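# Shut the laptop and keep the desk organiser upright

## Task

Fold the laptop's lid down until it is shut, and finish with the desk organiser still standing upright.

## Robot and tools

ROBOT. Two arms, left_arm and right_arm, each with six joints and a two-finger gripper. Every list given per joint follows this order: waist, shoulder, elbow, wrist pitch, wrist yaw, wrist roll. Stated ranges in radians: waist -2.618 to 3.054, shoulder 0.000 to 3.142, elbow 0.000 to 3.142, wrist pitch -1.571 to 1.571, wrist yaw -1.571 to 1.571, wrist roll -2.094 to 2.094. Real ends may sit up to 0.059 rad either side of these. Gripper opening runs from -1 (shut) to +1 (fully open, a pad gap of 0.094 m).

FRAMES. Scene frame: origin at table-top height midway between the nominal bases, +x out over the table, +z up, left_arm on the +y side (arm names do not match image sides). Calibrated bases in the scene frame: left_arm at (+0.033, +0.310, +0.033) m, quat_wxyz (+1.000, 0, 0, -0.005); right_arm at (-0.004, -0.280, +0.044) m, quat_wxyz (+1.000, 0, 0, +0.019). Both bases have +z up. Each hand's end_effector_position (m) and end_effector_quat_wxyz are given in that arm's own base frame and may be a few cm off, worse at long reach. The reported point lies between the pads, roughly 1 cm short of the fingertips; fingers point along the gripper's +z and open along its y.

ROW LAYOUT. Every tool that moves the arms takes rows of 14 plain numbers, one list covering both arms: left_arm's six joint angles then its opening, then right_arm's six angles then its opening. Joint numbers are absolute target angles in radians (not offsets), in the same form as the Joint positions line. Openings are absolute commands on the -1..+1 scale. Always fill all 14, even for an arm that should stay put: copy its current Joint targets and Tool commands value, since writing 0 for an opening is itself a command.

execute_actions(actions, cameras): actions is a list of actions; each action is a table of up to 15 rows, one row per control step of 1/30 s; if shorter, its last row is held for the rest of the 15 steps. An empty list just reports the full state. A call is rejected if any target lies more than 0.059 rad beyond a stated range end and further out than the joint's current angle. Per step, a joint's target is kept within a lead of its measured angle (waist 0.202, shoulder 0.258, elbow 0.3, wrist pitch 0.573, wrist yaw and roll 0.522 rad), and if targets would shift a gripper over 200 mm, that arm's targets are scaled back. So big jumps take several actions.

move(target, speed, blend, opening_speed, blocking, cameras): target is one 14-number row or a list of up to 15 rows, absolute angles as above. All joints travel in sync along joint paths, so the hand curves; nothing is avoided, neither objects nor the other arm. speed (rad/s, 0.01 to 2, default 0.5) caps the joint with the longest way to go; one value or one per segment. blend (rad) rounds corners of a list. opening_speed (per second on the opening scale, at least 0.2) ramps the fingers. A path lasts at least 0.5 s; beyond 10 s it stops short. Finger values of a later row are applied only after all arms stop at that row. blocking=false returns after about 0.5 s while the motion runs on; a new move then takes over from the current point. The extra "move:" line reports done, off_target (at rest with some joint more than 0.035 rad off), moving, held or fault, plus limits=held and the worst joint per arm if off. Faster contact hits harder; aiming past a contact presses harder.

wait(seconds 0 to 10): lets time pass while arms keep their last command. stop(): brakes a running move (needs room). zoom_image(camera cam_left_wrist or cam_right_wrist, region [x0, y0, x1, y1] in image pixels from top-left, at most 504 by 504): a closer look at that camera's latest image. finished_scene(scene): scene is the current scene's number; ends the scene irreversibly, so call it only when the lid is shut and the organiser upright without the robot touching them.

RESULTS. Joint positions and Joint velocities give one block per arm (rad, rad/s) followed by the pad gap (m). Velocities within noise are omitted; Joint targets appear only when more than 0.005 rad from positions. grip_measured is the opening on the command scale (reads slightly wide when empty); grip_effort_nm is motor effort, negative closing, not a pad force. Joint torques follow joint order, positive toward larger angles; joints 1 to 3 wrap at ±28 N m. "joint sent to its limit" means a target was clipped at a real end; "joint command not followed" means the clearance check altered steps. Calls with actions list joint positions at some steps. MOTOR HOT appears at 75 °C; at 90 °C an OVER-TEMPERATURE FAULT folds that arm away for the rest of the scene, and at 100 °C it goes limp. Cameras: cam_left_wrist and cam_right_wrist, 672x504 fisheye, listed in that order.

CAUTIONS. Push the lid down slowly from its free edge and let it settle gently rather than slamming it. Keep hands and elbows clear of the desk organiser so it does not tip, and never shove anything toward the table edge; an object left off the table fails the task. Keep the arms from striking each other. Avoid holding an arm stretched out or pressing into something it cannot reach, as motors heat up. Small objects may be nudged or tugged unexpectedly, so check the images before finishing.

Each tool is called as a command line: name --argument value for each argument, lists and objects as JSON in quotes; but a table of rows of numbers goes row by row, as --pt "numbers of a row", without its own name.

## Session

execute_actions --actions '[]'

Scene clock: 0.00 s.
left_arm: end_effector_position=(+0.1214, +0.2865, +0.2126) grip_measured=+1.000 grip_effort_nm=n/a end_effector_quat_wxyz=(+0.376, -0.046, +0.925, +0.004) | right_arm: end_effector_position=(+0.0169, -0.1624, +0.1240) grip_measured=+1.000 grip_effort_nm=n/a end_effector_quat_wxyz=(-0.016, +0.069, +0.997, +0.010)
Joint positions: left_arm=[1.576 1.589 1.459 -1.388 0.77 1.456 0.094] | right_arm=[-1.443 1.173 0.974 -1.397 0.028 -1.304 0.094]
Joint velocities: within noise
Joint torques (N m): no reading
Heat: left arm: 30 °C; right arm: 28 °C.
Joint targets: left_arm=[1.576 1.586 1.462 -1.408 0.786 1.456] | right_arm=[-1.443 1.168 0.980 -1.400 0.022 -1.304]
Tool commands: left_gripper/opening=+1.0 right_gripper/opening=+1.0

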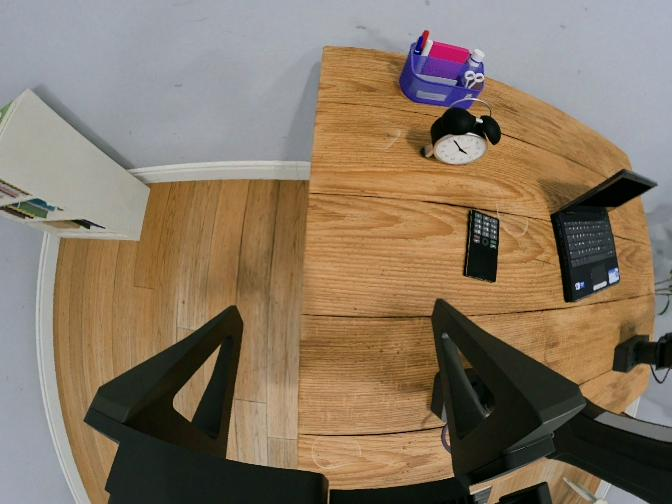

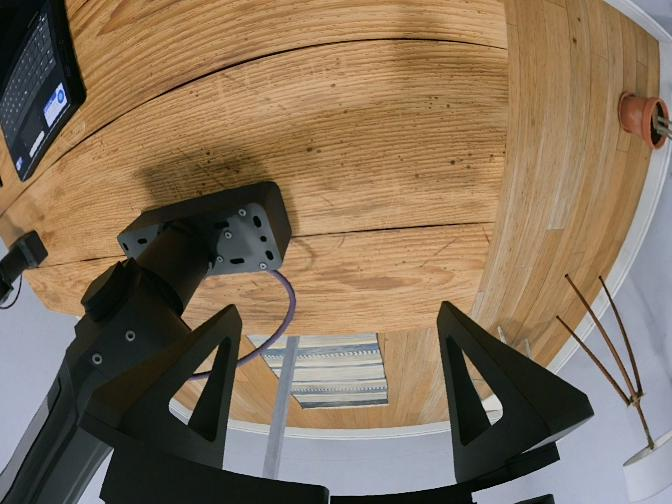

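move --pt "-0.4 1.55 1.75 -1.1 0 0 -1 -1.443 1.168 0.98 -1.4 0.022 -1.304 1" --speed 1

Scene clock: 68.33 s.
left_arm: end_effector_position=(+0.3678, -0.1562, +0.2791) grip_measured=-0.993 grip_effort_nm=-0.379 end_effector_quat_wxyz=(+0.304, +0.195, +0.930, -0.063) | right_arm: end_effector_position=(+0.0169, -0.1624, +0.1240) grip_measured=+1.000 grip_effort_nm=0.027 end_effector_quat_wxyz=(-0.016, +0.069, +0.997, +0.010)
Joint positions: left_arm=[-0.402 1.572 1.728 -1.096 0.006 0.01 0] | right_arm=[-1.443 1.173 0.974 -1.397 0.028 -1.304 0.094]
Joint torques (N m): left_arm=[0.05 -7.94 8.98 1.55 -0.07 -0.08] | right_arm=[-0.1 -3.43 7.32 0.58 -0.04 -0.03]
Joint targets: left_arm=[-0.400 1.550 1.750 -1.100 0.000 0.000] | right_arm=[-1.443 1.168 0.980 -1.400 0.022 -1.304]
move: done
camera_calibration:
cam_left_wrist: T_world_to_cam=[[-0.433114, -0.898822, -0.0673134, 0.0389234], [-0.898789, 0.436297, -0.0427046, 0.445366], [0.0677524, 0.0420046, -0.996818, 0.373629], [0, 0, 0, 1]]

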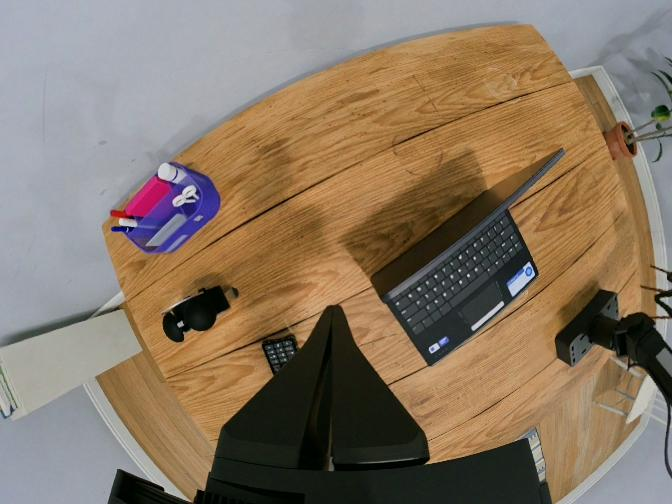

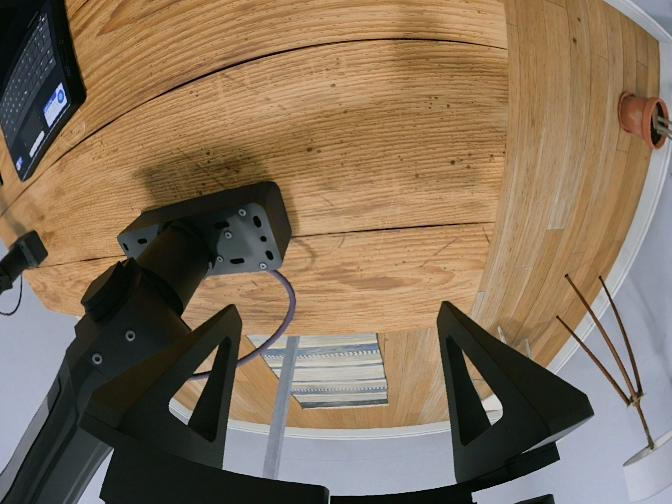

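move --pt "-0.2 1.55 1.75 -1.1 0 0 -1 -1.0 1.6 1.75 -0.9 0 0 -1" --pt "-0.2 1.55 1.75 -1.1 0 0 -1 0.37 1.977 1.895 -0.818 0 0 -1" --speed 0.9 --blend 0.2

Scene clock: 163.70 s.
left_arm: end_effector_position=(+0.3913, -0.0816, +0.2792) grip_measured=-0.993 grip_effort_nm=-0.388 end_effector_quat_wxyz=(+0.309, +0.103, +0.945, -0.033) | right_arm: end_effector_position=(+0.4834, +0.1923, +0.2033) grip_measured=-0.997 grip_effort_nm=-0.154 end_effector_quat_wxyz=(+0.315, -0.182, +0.929, +0.060)
Joint positions: left_arm=[-0.206 1.572 1.728 -1.095 0.004 0.009 0] | right_arm=[0.375 1.958 1.867 -0.826 -0.004 -0.009 0]
Joint torques (N m): left_arm=[0.43 -7.94 8.95 1.55 -0.06 -0.07] | right_arm=[-0.24 -10.99 10.51 1.92 0.04 0.04]
Heat: left arm: 37 °C; right arm: 33 °C.
Joint targets: left_arm=[-0.200 1.550 1.750 -1.100 0.000 0.000] | right_arm=[0.370 1.977 1.895 -0.818 0.000 0.000]
move: done
camera_calibration:
cam_left_wrist: T_world_to_cam=[[-0.248914, -0.966127, -0.068128, 0.0388121], [-0.966719, 0.252128, -0.0434234, 0.445729], [0.0591295, 0.055052, -0.996731, 0.373427], [0, 0, 0, 1]]
cam_right_wrist: T_world_to_cam=[[0.35965, -0.929646, -0.0800591, 0.024563], [-0.933036, -0.357403, -0.0413205, 0.557733], [0.00980011, 0.0895589, -0.995933, 0.289276], [0, 0, 0, 1]]

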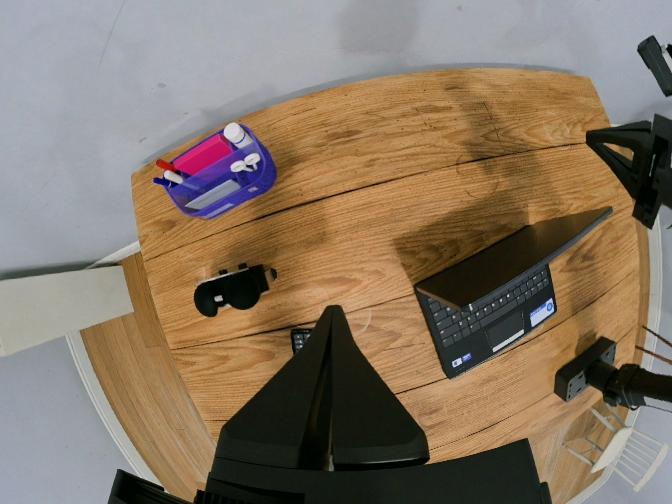

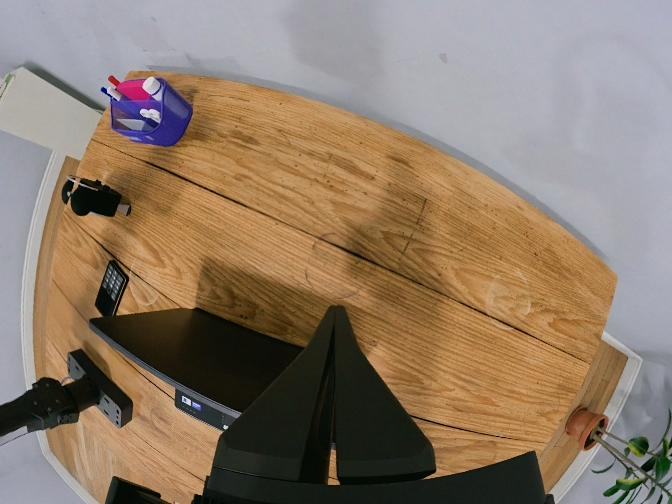

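move --target '[-0.2,1.55,1.75,-1.1,0,0,-1,0.37,2.34,2.275,-1.235,0,0,-1]' --speed 0.5

Scene clock: 184.83 s.
left_arm: end_effector_position=(+0.3914, -0.0816, +0.2792) grip_measured=-0.993 grip_effort_nm=-0.383 end_effector_quat_wxyz=(+0.309, +0.103, +0.945, -0.033) | right_arm: end_effector_position=(+0.4800, +0.1910, +0.1175) grip_measured=-0.997 grip_effort_nm=-0.154 end_effector_quat_wxyz=(+0.138, -0.189, +0.972, +0.028)
Joint positions: left_arm=[-0.206 1.572 1.728 -1.094 0.004 0.009 0] | right_arm=[0.375 2.316 2.249 -1.222 -0.004 -0.009 0]
Joint torques (N m): left_arm=[0.46 -7.95 8.98 1.54 -0.06 -0.07] | right_arm=[-0.46 -13.16 9.66 1.04 0.04 0.05]
Joint targets: left_arm=[-0.200 1.550 1.750 -1.100 0.000 0.000] | right_arm=[0.370 2.340 2.275 -1.235 0.000 0.000]
move: done
camera_calibration:
cam_left_wrist: T_world_to_cam=[[-0.248888, -0.966132, -0.0681455, 0.0388139], [-0.966703, 0.252125, -0.0438041, 0.445907], [0.0595017, 0.0549741, -0.996713, 0.373322], [0, 0, 0, 1]]
cam_right_wrist: T_world_to_cam=[[0.333006, -0.940147, -0.0723211, 0.0315551], [-0.883566, -0.337906, 0.324239, 0.480093], [-0.32927, -0.044073, -0.943207, 0.386041], [0, 0, 0, 1]]

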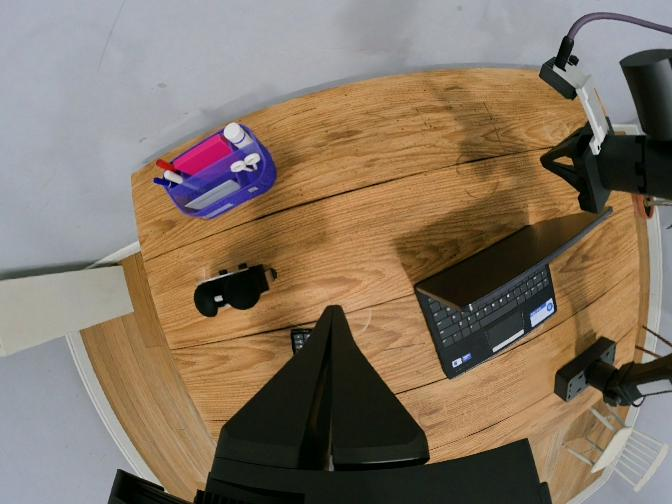

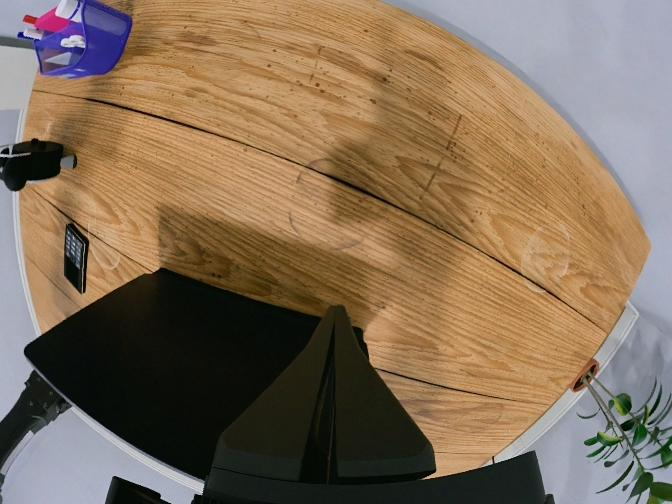

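move --pt "-0.2 1.55 1.75 -1.1 0 0 -1 0.465 2.14 1.97 -1.228 0 0 -1" --pt "-0.2 1.55 1.75 -1.1 0 0 -1 0.518 2.045 1.86 -1.311 0 0 -1" --pt "-0.2 1.55 1.75 -1.1 0 0 -1 0.583 1.94 1.675 -1.3 0 0 -1" --speed 0.18 --blend 0.05

Scene clock: 223.70 s.
left_arm: end_effector_position=(+0.3914, -0.0816, +0.2792) grip_measured=-0.993 grip_effort_nm=-0.379 end_effector_quat_wxyz=(+0.309, +0.103, +0.945, -0.033) | right_arm: end_effector_position=(+0.3308, +0.2068, +0.1038) grip_measured=-0.997 grip_effort_nm=-0.149 end_effector_quat_wxyz=(+0.031, -0.279, +0.960, -0.002)
Joint positions: left_arm=[-0.206 1.572 1.728 -1.094 0.004 0.009 0] | right_arm=[0.565 1.975 1.697 -1.235 0.02 -0.001 0]
Joint torques (N m): left_arm=[0.43 -7.94 8.98 1.54 -0.07 -0.07] | right_arm=[1.51 -15.39 5.05 0.13 -0.19 -0.02]
Joint targets: left_arm=[-0.200 1.550 1.750 -1.100 0.000 0.000] | right_arm=[0.583 1.940 1.675 -1.300 0.000 0.000]
move: off_target (right_arm); right_arm: the wrist pitch is farthest, 0.065 rad from its target
camera_calibration:
cam_left_wrist: T_world_to_cam=[[-0.248888, -0.966132, -0.0681455, 0.0388139], [-0.966703, 0.252125, -0.0438041, 0.445907], [0.0595017, 0.0549741, -0.996713, 0.373322], [0, 0, 0, 1]]
cam_right_wrist: T_world_to_cam=[[0.484164, -0.874095, -0.0392878, 0.0280344], [-0.733738, -0.430062, 0.526, 0.306638], [-0.47667, -0.225843, -0.849577, 0.401294], [0, 0, 0, 1]]

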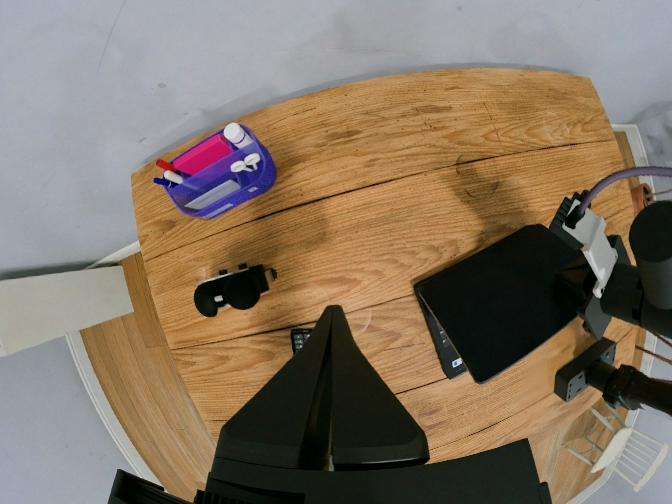

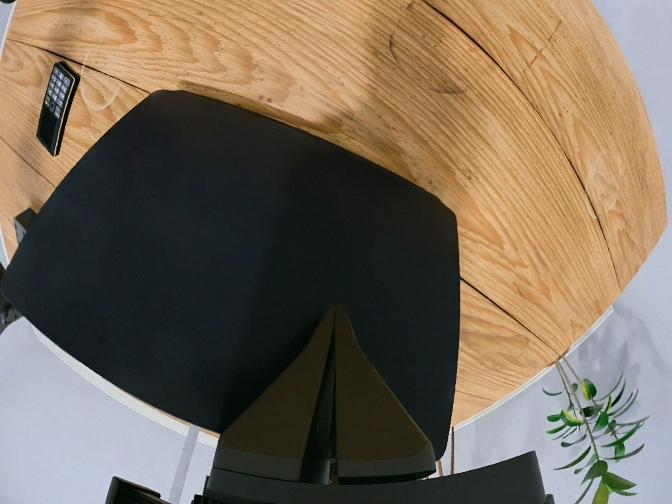

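move --pt "-0.2 1.55 1.75 -1.1 0 0 -1 0.636 1.845 1.48 -1.22 0 0 -1" --pt "-0.2 1.55 1.75 -1.1 0 0 -1 0.685 1.785 1.3 -1.1 0 0 -1" --pt "-0.2 1.55 1.75 -1.1 0 0 -1 0.724 1.775 1.15 -0.95 0 0 -1" --pt "-0.2 1.55 1.75 -1.1 0 0 -1 0.735 1.8 1.07 -0.85 0 0 -1" --speed 0.2 --blend 0.05

Scene clock: 234.93 s.
left_arm: end_effector_position=(+0.3914, -0.0816, +0.2792) grip_measured=-0.993 grip_effort_nm=-0.383 end_effector_quat_wxyz=(+0.309, +0.103, +0.945, -0.033) | right_arm: end_effector_position=(+0.2294, +0.1998, +0.0118) grip_measured=-0.997 grip_effort_nm=-0.144 end_effector_quat_wxyz=(+0.003, -0.355, +0.935, -0.009)
Joint positions: left_arm=[-0.206 1.572 1.728 -1.094 0.004 0.009 0] | right_arm=[0.724 1.802 1.087 -0.857 0.019 -0.001 0]
Joint torques (N m): left_arm=[0.42 -7.94 8.98 1.54 -0.07 -0.07] | right_arm=[1.01 -9.51 4.81 0.71 -0.17 -0.02]
Heat: left arm: 38 °C; right arm: 40 °C.
Joint targets: left_arm=[-0.200 1.550 1.750 -1.100 0.000 0.000] | right_arm=[0.735 1.800 1.070 -0.850 0.000 0.000]
move: done
camera_calibration:
cam_left_wrist: T_world_to_cam=[[-0.248888, -0.966132, -0.0681455, 0.0388139], [-0.966703, 0.252125, -0.0438041, 0.445907], [0.0595017, 0.0549741, -0.996713, 0.373322], [0, 0, 0, 1]]
cam_right_wrist: T_world_to_cam=[[0.614812, -0.787832, -0.0364182, 0.0200948], [-0.631341, -0.519313, 0.575954, 0.271357], [-0.472668, -0.331111, -0.81667, 0.292949], [0, 0, 0, 1]]

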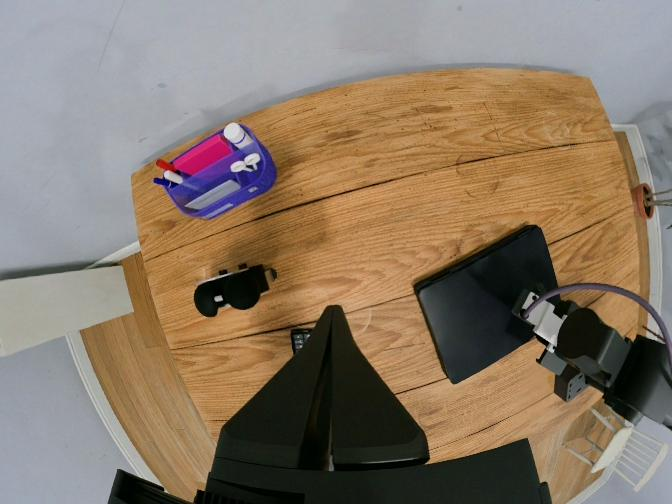

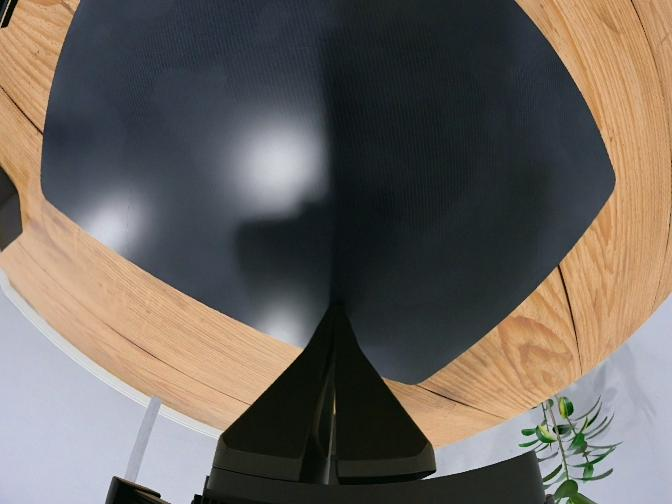

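move --target '[-0.2,1.55,1.75,-1.1,0,0,-1,0.745,1.83,0.98,-0.74,0,0,-1]' --speed 0.1

move --target '[-0.2,1.55,1.75,-1.1,0,0,-1,0.745,1.86,0.94,-0.68,0,0,-1]' --speed 0.1

Scene clock: 241.83 s.
move: off_target (right_arm); right_arm: the elbow is farthest, 0.047 rad from its target

Scene clock: 242.70 s.
left_arm: end_effector_position=(+0.3914, -0.0816, +0.2792) grip_measured=-0.993 grip_effort_nm=-0.393 end_effector_quat_wxyz=(+0.309, +0.103, +0.945, -0.033) | right_arm: end_effector_position=(+0.2253, +0.1987, -0.0007) grip_measured=-0.997 grip_effort_nm=-0.149 end_effector_quat_wxyz=(+0.019, -0.358, +0.934, -0.003)
Joint positions: left_arm=[-0.206 1.572 1.728 -1.094 0.004 0.009 0] | right_arm=[0.731 1.784 1.007 -0.761 0.019 -0.001 0]
Joint torques (N m): left_arm=[0.43 -7.92 8.96 1.54 -0.07 -0.07] | right_arm=[1.24 -1.98 0.42 1.57 -0.17 -0.01]
Joint targets: left_arm=[-0.200 1.550 1.750 -1.100 0.000 0.000] | right_arm=[0.745 1.860 0.940 -0.680 0.000 0.000]
move: off_target (right_arm); right_arm: the wrist pitch is farthest, 0.081 rad from its target
camera_calibration:
cam_left_wrist: T_world_to_cam=[[-0.248888, -0.966132, -0.0681455, 0.0388139], [-0.966703, 0.252125, -0.0438041, 0.445907], [0.0595017, 0.0549741, -0.996713, 0.373322], [0, 0, 0, 1]]
cam_right_wrist: T_world_to_cam=[[0.620567, -0.783188, -0.0388958, 0.0190869], [-0.64238, -0.536191, 0.547583, 0.281246], [-0.449716, -0.314826, -0.835847, 0.272104], [0, 0, 0, 1]]

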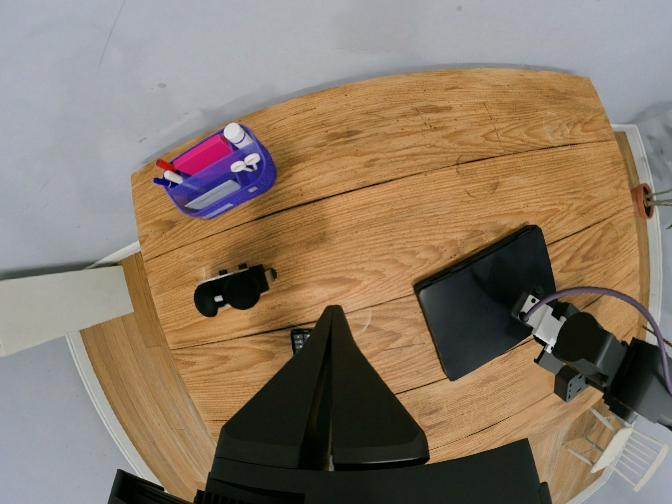

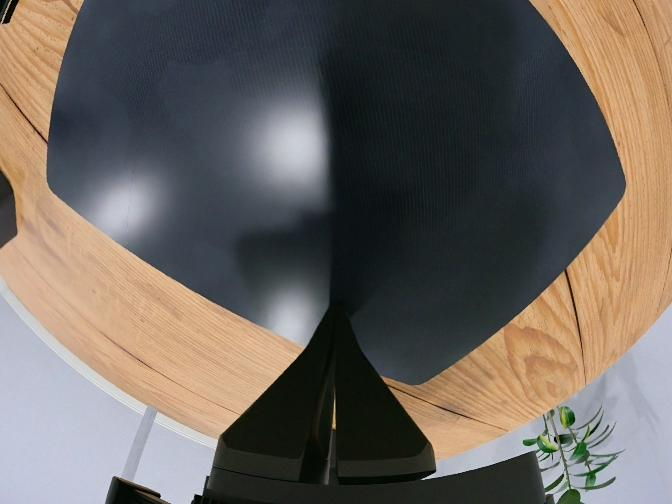

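move --target '[-0.2,1.55,1.75,-1.1,0,0,-1,0.72,1.7,1.3,-1.1,0,0,-1]' --speed 0.4

finished_scene --scene 1

Scene clock: 249.13 s.
left_arm: end_effector_position=(+0.3914, -0.0816, +0.2792) grip_measured=-0.993 grip_effort_nm=-0.393 end_effector_quat_wxyz=(+0.309, +0.103, +0.945, -0.033) | right_arm: end_effector_position=(+0.2369, +0.2115, +0.0813) grip_measured=-0.997 grip_effort_nm=-0.144 end_effector_quat_wxyz=(+0.022, -0.358, +0.934, +0.004)
Joint positions: left_arm=[-0.206 1.572 1.728 -1.094 0.004 0.009 0] | right_arm=[0.731 1.722 1.282 -1.088 0.009 -0.001 0]
Joint torques (N m): left_arm=[0.43 -7.94 8.96 1.54 -0.06 -0.07] | right_arm=[-0.91 -11.26 8.44 0.64 -0.1 -0.02]
Heat: left arm: 38 °C; right arm: 35 °C.
Joint targets: left_arm=[-0.200 1.550 1.750 -1.100 0.000 0.000] | right_arm=[0.720 1.700 1.300 -1.100 0.000 0.000]
move: done
camera_calibration:
cam_left_wrist: T_world_to_cam=[[-0.248888, -0.966132, -0.0681455, 0.0388139], [-0.966703, 0.252125, -0.0438041, 0.445907], [0.0595017, 0.0549741, -0.996713, 0.373322], [0, 0, 0, 1]]
cam_right_wrist: T_world_to_cam=[[0.620906, -0.782303, -0.0497778, 0.0257577], [-0.642607, -0.544341, 0.539212, 0.253054], [-0.448923, -0.302813, -0.840697, 0.347499], [0, 0, 0, 1]]

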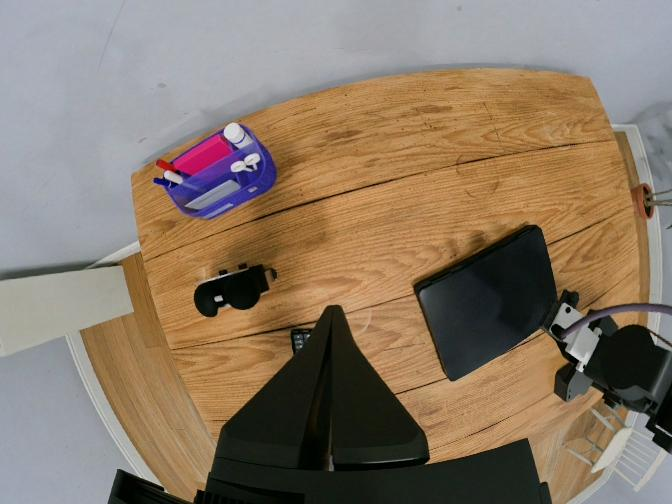

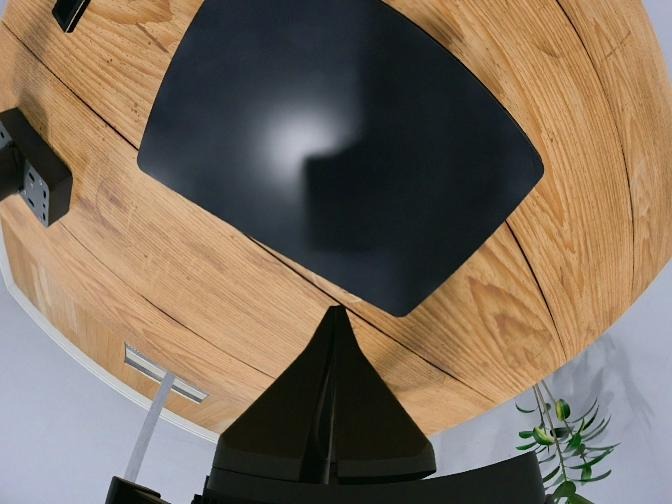

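The scene is finished: the task was done.


## Next scene

The same job, from a new start.

execute_actions --actions '[]'

Scene clock: 0.00 s.
left_arm: end_effector_position=(+0.1925, -0.3742, +0.1223) grip_measured=+1.000 grip_effort_nm=n/a end_effector_quat_wxyz=(+0.058, +0.855, +0.510, -0.070) | right_arm: end_effector_position=(+0.5559, +0.0414, +0.2063) grip_measured=+1.000 grip_effort_nm=n/a end_effector_quat_wxyz=(+0.426, +0.308, +0.850, +0.039)
Joint positions: left_arm=[-1.039 2.04 1.852 -1.265 0.139 1.018 0.094] | right_arm=[0.177 1.981 1.763 -0.517 0.331 0.724 0.094]
Joint velocities: within noise
Joint torques (N m): no reading
Heat: left arm: 28 °C; right arm: 28 °C.
Joint targets: left_arm=[-1.039 2.038 1.855 -1.284 0.149 1.019] | right_arm=[0.177 1.971 1.772 -0.520 0.338 0.722]
Tool commands: left_gripper/opening=+1.0 right_gripper/opening=+1.0
camera_calibration:
cam_left_wrist: T_world_to_cam=[[-0.848107, 0.524899, -0.0720743, 0.369756], [0.458287, 0.795038, 0.397351, 0.19543], [0.265871, 0.303966, -0.914832, 0.288286], [0, 0, 0, 1]] pos_world=[0.147383, -0.437088, 0.212729]
cam_right_wrist: T_world_to_cam=[[-0.475228, -0.780365, -0.406434, 0.383642], [-0.786128, 0.584051, -0.202205, 0.484174], [0.395172, 0.223416, -0.891024, 0.0636111], [0, 0, 0, 1]] pos_world=[0.537803, 0.00238604, 0.310506]

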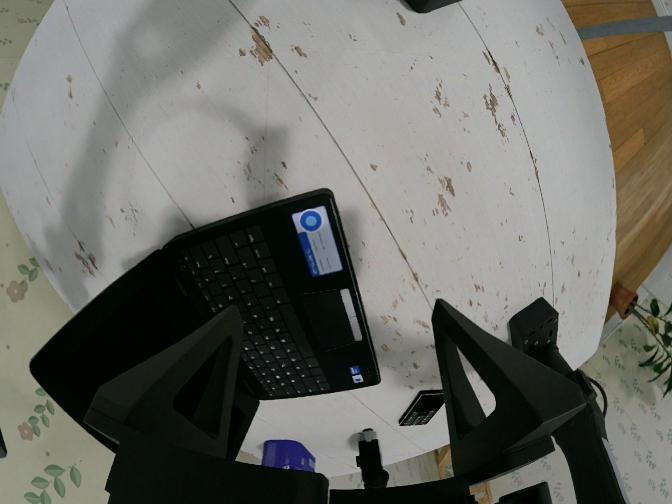

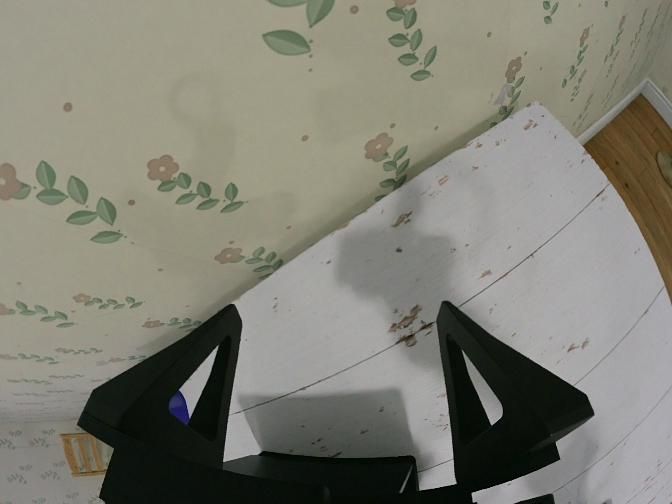

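move --pt "-1.0 1.55 1.75 -1.1 0 0 -1 0.2 2.1 1.97 -0.65 0 0 -1" --pt "-0.15 1.55 1.75 -1.1 0 0 -1 0.26 2.18 2.06 -0.673 0 0 -1" --speed 0.9 --blend 0.1

Scene clock: 53.03 s.
left_arm: end_effector_position=(+0.3974, -0.0574, +0.2994) grip_measured=-0.993 grip_effort_nm=-0.398 end_effector_quat_wxyz=(+0.336, +0.073, +0.939, -0.021) | right_arm: end_effector_position=(+0.5729, +0.1484, +0.1934) grip_measured=-0.996 grip_effort_nm=-0.164 end_effector_quat_wxyz=(+0.381, -0.111, +0.917, +0.048)
Joint positions: left_arm=[-0.148 1.559 1.766 -1.092 -0.004 0.009 0] | right_arm=[0.254 2.153 2.031 -0.661 0.007 0.011 0]
Joint torques (N m): left_arm=[-0.29 -6.94 5.59 1.63 0.01 -0.07] | right_arm=[0.54 -12.34 10.47 1.84 -0.05 -0.13]
Heat: left arm: 31 °C; right arm: 41 °C.
Joint targets: left_arm=[-0.150 1.550 1.750 -1.100 0.000 0.000] | right_arm=[0.260 2.180 2.060 -0.673 0.000 0.000]
move: done
camera_calibration:
cam_left_wrist: T_world_to_cam=[[-0.182826, -0.980145, -0.0767542, 0.0405827], [-0.976959, 0.189865, -0.0974766, 0.463132], [0.110114, 0.0571645, -0.992274, 0.370403], [0, 0, 0, 1]]
cam_right_wrist: T_world_to_cam=[[0.233572, -0.968468, -0.0866822, 0.0299611], [-0.960701, -0.216105, -0.17422, 0.645765], [0.149994, 0.123969, -0.980884, 0.194154], [0, 0, 0, 1]]

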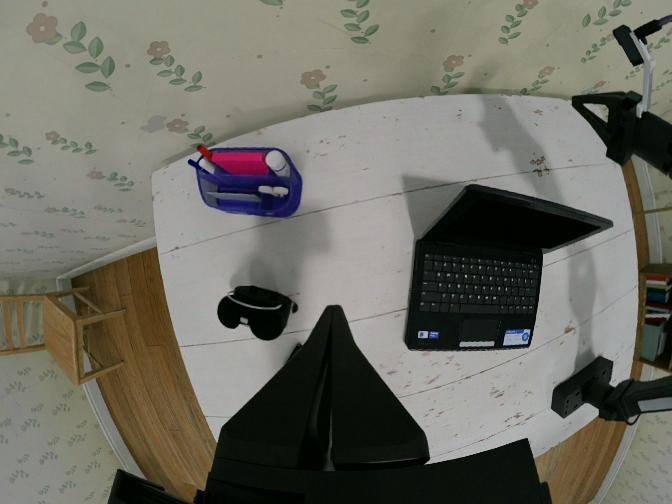

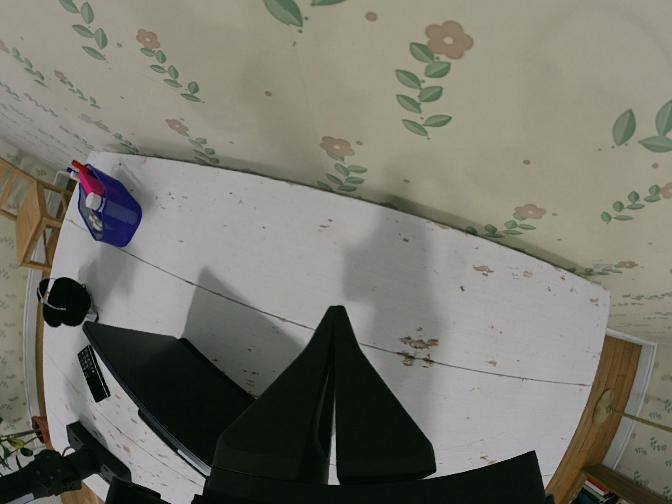

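move --pt "-0.15 1.55 1.75 -1.1 0 0 -1 0.26 2.338 2.127 -0.784 0 0 -1" --pt "-0.15 1.55 1.75 -1.1 0 0 -1 0.35 2.26 2.145 -1.18 0 0 -1" --pt "-0.15 1.55 1.75 -1.1 0 0 -1 0.416 2.242 2.162 -1.365 0 0 -1" --pt "-0.15 1.55 1.75 -1.1 0 0 -1 0.492 2.198 2.054 -1.42 0 0 -1" --speed '[0.3,0.25,0.2,0.15]' --blend 0.04

Scene clock: 71.23 s.
left_arm: end_effector_position=(+0.3974, -0.0574, +0.2994) grip_measured=-0.993 grip_effort_nm=-0.393 end_effector_quat_wxyz=(+0.336, +0.073, +0.939, -0.021) | right_arm: end_effector_position=(+0.3924, +0.1998, +0.0917) grip_measured=-0.997 grip_effort_nm=-0.154 end_effector_quat_wxyz=(+0.010, -0.231, +0.973, -0.007)
Joint positions: left_arm=[-0.148 1.559 1.766 -1.092 -0.004 0.009 0] | right_arm=[0.476 2.245 2.066 -1.376 0.018 0.01 0]
Joint torques (N m): left_arm=[-0.24 -6.94 5.57 1.62 0.01 -0.07] | right_arm=[1.35 -19 5.59 0.24 -0.17 -0.13]
Joint targets: left_arm=[-0.150 1.550 1.750 -1.100 0.000 0.000] | right_arm=[0.492 2.198 2.054 -1.420 0.000 0.000]
move: off_target (right_arm); right_arm: the shoulder is farthest, 0.047 rad from its target
camera_calibration:
cam_left_wrist: T_world_to_cam=[[-0.182826, -0.980145, -0.0767542, 0.0405827], [-0.976959, 0.189865, -0.0974766, 0.463132], [0.110114, 0.0571645, -0.992274, 0.370403], [0, 0, 0, 1]]
cam_right_wrist: T_world_to_cam=[[0.392394, -0.918977, -0.0388299, 0.0365662], [-0.752239, -0.344919, 0.561398, 0.342206], [-0.529305, -0.19108, -0.826635, 0.430483], [0, 0, 0, 1]]

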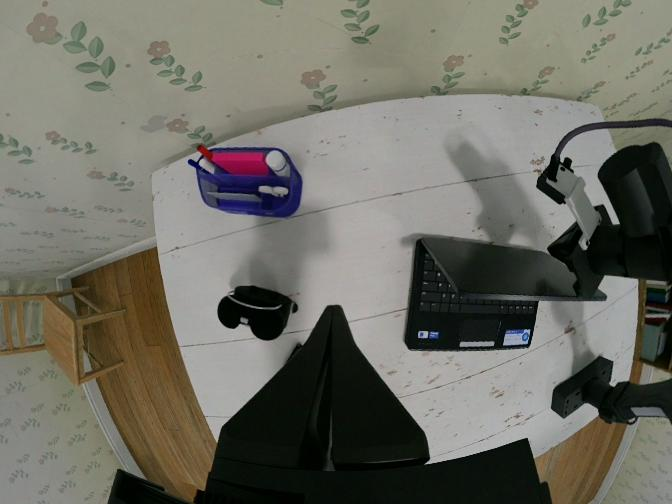

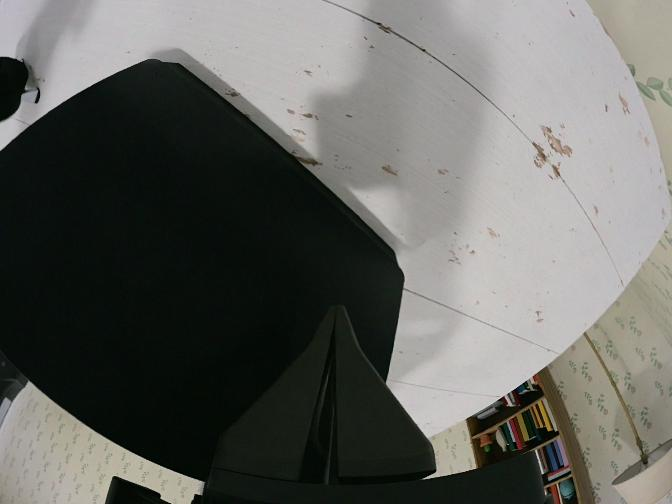

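move --pt "-0.15 1.55 1.75 -1.1 0 0 -1 0.56 2.09 1.82 -1.31 0 0 -1" --pt "-0.15 1.55 1.75 -1.1 0 0 -1 0.615 2.04 1.635 -1.18 0 0 -1" --pt "-0.15 1.55 1.75 -1.1 0 0 -1 0.656 2.035 1.485 -1.05 0 0 -1" --pt "-0.15 1.55 1.75 -1.1 0 0 -1 0.677 2.065 1.37 -0.9 0 0 -1" --speed '[0.2,0.2,0.17,0.1]' --blend 0.04

Scene clock: 82.57 s.
left_arm: end_effector_position=(+0.3974, -0.0574, +0.2994) grip_measured=-0.993 grip_effort_nm=-0.393 end_effector_quat_wxyz=(+0.336, +0.073, +0.939, -0.021) | right_arm: end_effector_position=(+0.2962, +0.2259, +0.0023) grip_measured=-0.997 grip_effort_nm=-0.154 end_effector_quat_wxyz=(+0.001, -0.320, +0.948, -0.011)
Joint positions: left_arm=[-0.148 1.559 1.766 -1.092 -0.004 0.009 0] | right_arm=[0.66 2.056 1.402 -0.923 0.022 0.009 0]
Joint torques (N m): left_arm=[-0.23 -6.93 5.57 1.63 0.02 -0.07] | right_arm=[1.44 -11.23 3.4 0.87 -0.2 -0.12]
Joint targets: left_arm=[-0.150 1.550 1.750 -1.100 0.000 0.000] | right_arm=[0.677 2.065 1.370 -0.900 0.000 0.000]
move: done
camera_calibration:
cam_left_wrist: T_world_to_cam=[[-0.182826, -0.980145, -0.0767542, 0.0405827], [-0.976959, 0.189865, -0.0974766, 0.463132], [0.110114, 0.0571645, -0.992274, 0.370403], [0, 0, 0, 1]]
cam_right_wrist: T_world_to_cam=[[0.553904, -0.831922, -0.0330956, 0.0272884], [-0.66798, -0.467774, 0.578784, 0.331782], [-0.496985, -0.298484, -0.814809, 0.325295], [0, 0, 0, 1]]

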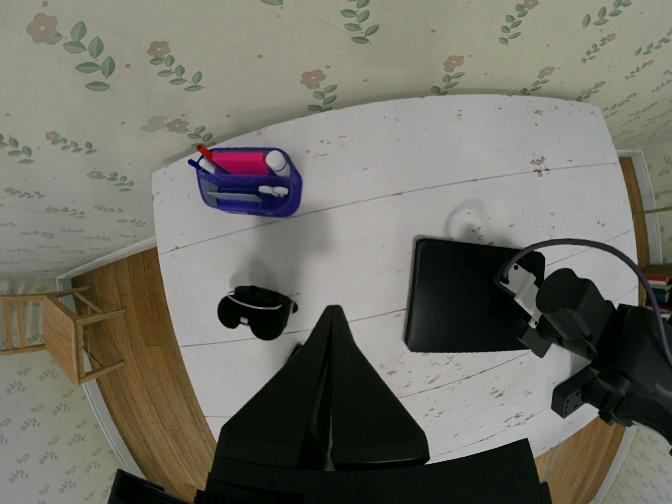

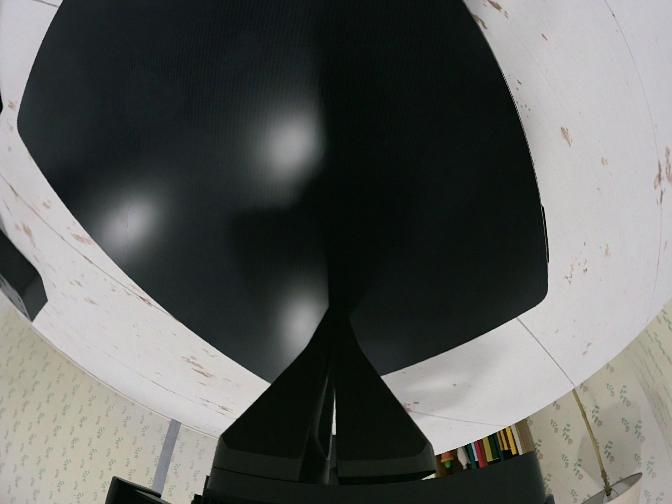

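Press a little further until contact stops it.

move --target '[-0.15,1.55,1.75,-1.1,0,0,-1,0.677,2.1,1.29,-0.8,0,0,-1]' --speed 0.1

Scene clock: 86.93 s.
left_arm: end_effector_position=(+0.3974, -0.0574, +0.2994) grip_measured=-0.993 grip_effort_nm=-0.388 end_effector_quat_wxyz=(+0.336, +0.073, +0.939, -0.021) | right_arm: end_effector_position=(+0.2954, +0.2253, +0.0004) grip_measured=-0.997 grip_effort_nm=-0.154 end_effector_quat_wxyz=(+0.017, -0.319, +0.947, -0.006)
Joint positions: left_arm=[-0.148 1.559 1.766 -1.092 -0.004 0.009 0] | right_arm=[0.66 2.027 1.349 -0.865 0.022 0.009 0]
Joint torques (N m): left_arm=[-0.25 -6.94 5.59 1.62 0.02 -0.07] | right_arm=[1.5 -5.05 1.2 1.36 -0.21 -0.11]
Joint targets: left_arm=[-0.150 1.550 1.750 -1.100 0.000 0.000] | right_arm=[0.677 2.100 1.290 -0.800 0.000 0.000]
move: off_target (right_arm); right_arm: the shoulder is farthest, 0.073 rad from its target
camera_calibration:
cam_left_wrist: T_world_to_cam=[[-0.182826, -0.980145, -0.0767542, 0.0405827], [-0.976959, 0.189865, -0.0974766, 0.463132], [0.110114, 0.0571645, -0.992274, 0.370403], [0, 0, 0, 1]]
cam_right_wrist: T_world_to_cam=[[0.554825, -0.831209, -0.0355242, 0.0267228], [-0.683134, -0.479526, 0.550802, 0.339232], [-0.474866, -0.281331, -0.83388, 0.31278], [0, 0, 0, 1]]

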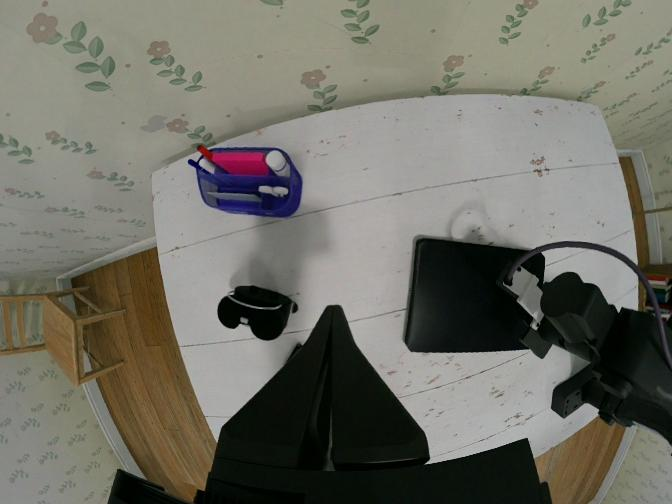

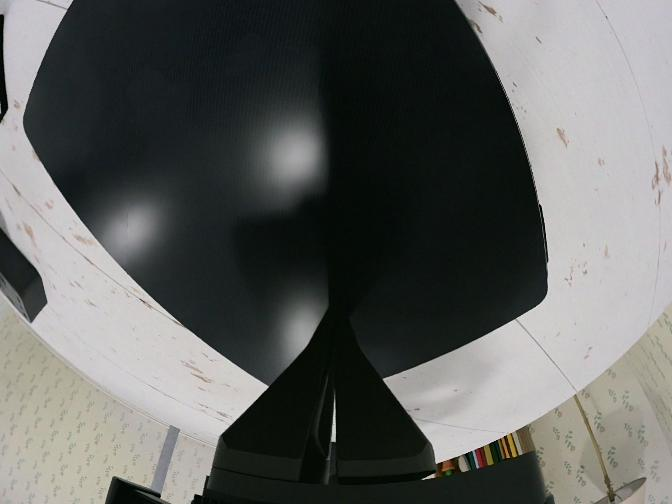

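Contact is firm and the lid is closed.

move --target '[-0.15,1.55,1.75,-1.1,0,0,-1,0.66,1.95,1.55,-1.1,0,0,-1]' --speed 0.5 --cameras '[]'

finished_scene --scene 2

Scene clock: 92.30 s.
left_arm: end_effector_position=(+0.3974, -0.0574, +0.2994) grip_measured=-0.993 grip_effort_nm=-0.393 end_effector_quat_wxyz=(+0.336, +0.073, +0.939, -0.021) | right_arm: end_effector_position=(+0.3011, +0.2331, +0.0625) grip_measured=-0.997 grip_effort_nm=-0.154 end_effector_quat_wxyz=(+0.020, -0.319, +0.947, +0.003)
Joint positions: left_arm=[-0.148 1.559 1.766 -1.092 -0.004 0.009 0] | right_arm=[0.66 1.976 1.534 -1.089 0.007 0.009 0]
Joint torques (N m): left_arm=[-0.23 -6.94 5.59 1.63 0.02 -0.07] | right_arm=[0.03 -14.32 8.1 0.63 -0.06 -0.11]
Joint targets: left_arm=[-0.150 1.550 1.750 -1.100 0.000 0.000] | right_arm=[0.660 1.950 1.550 -1.100 0.000 0.000]
move: done

The scene is finished: the task was done.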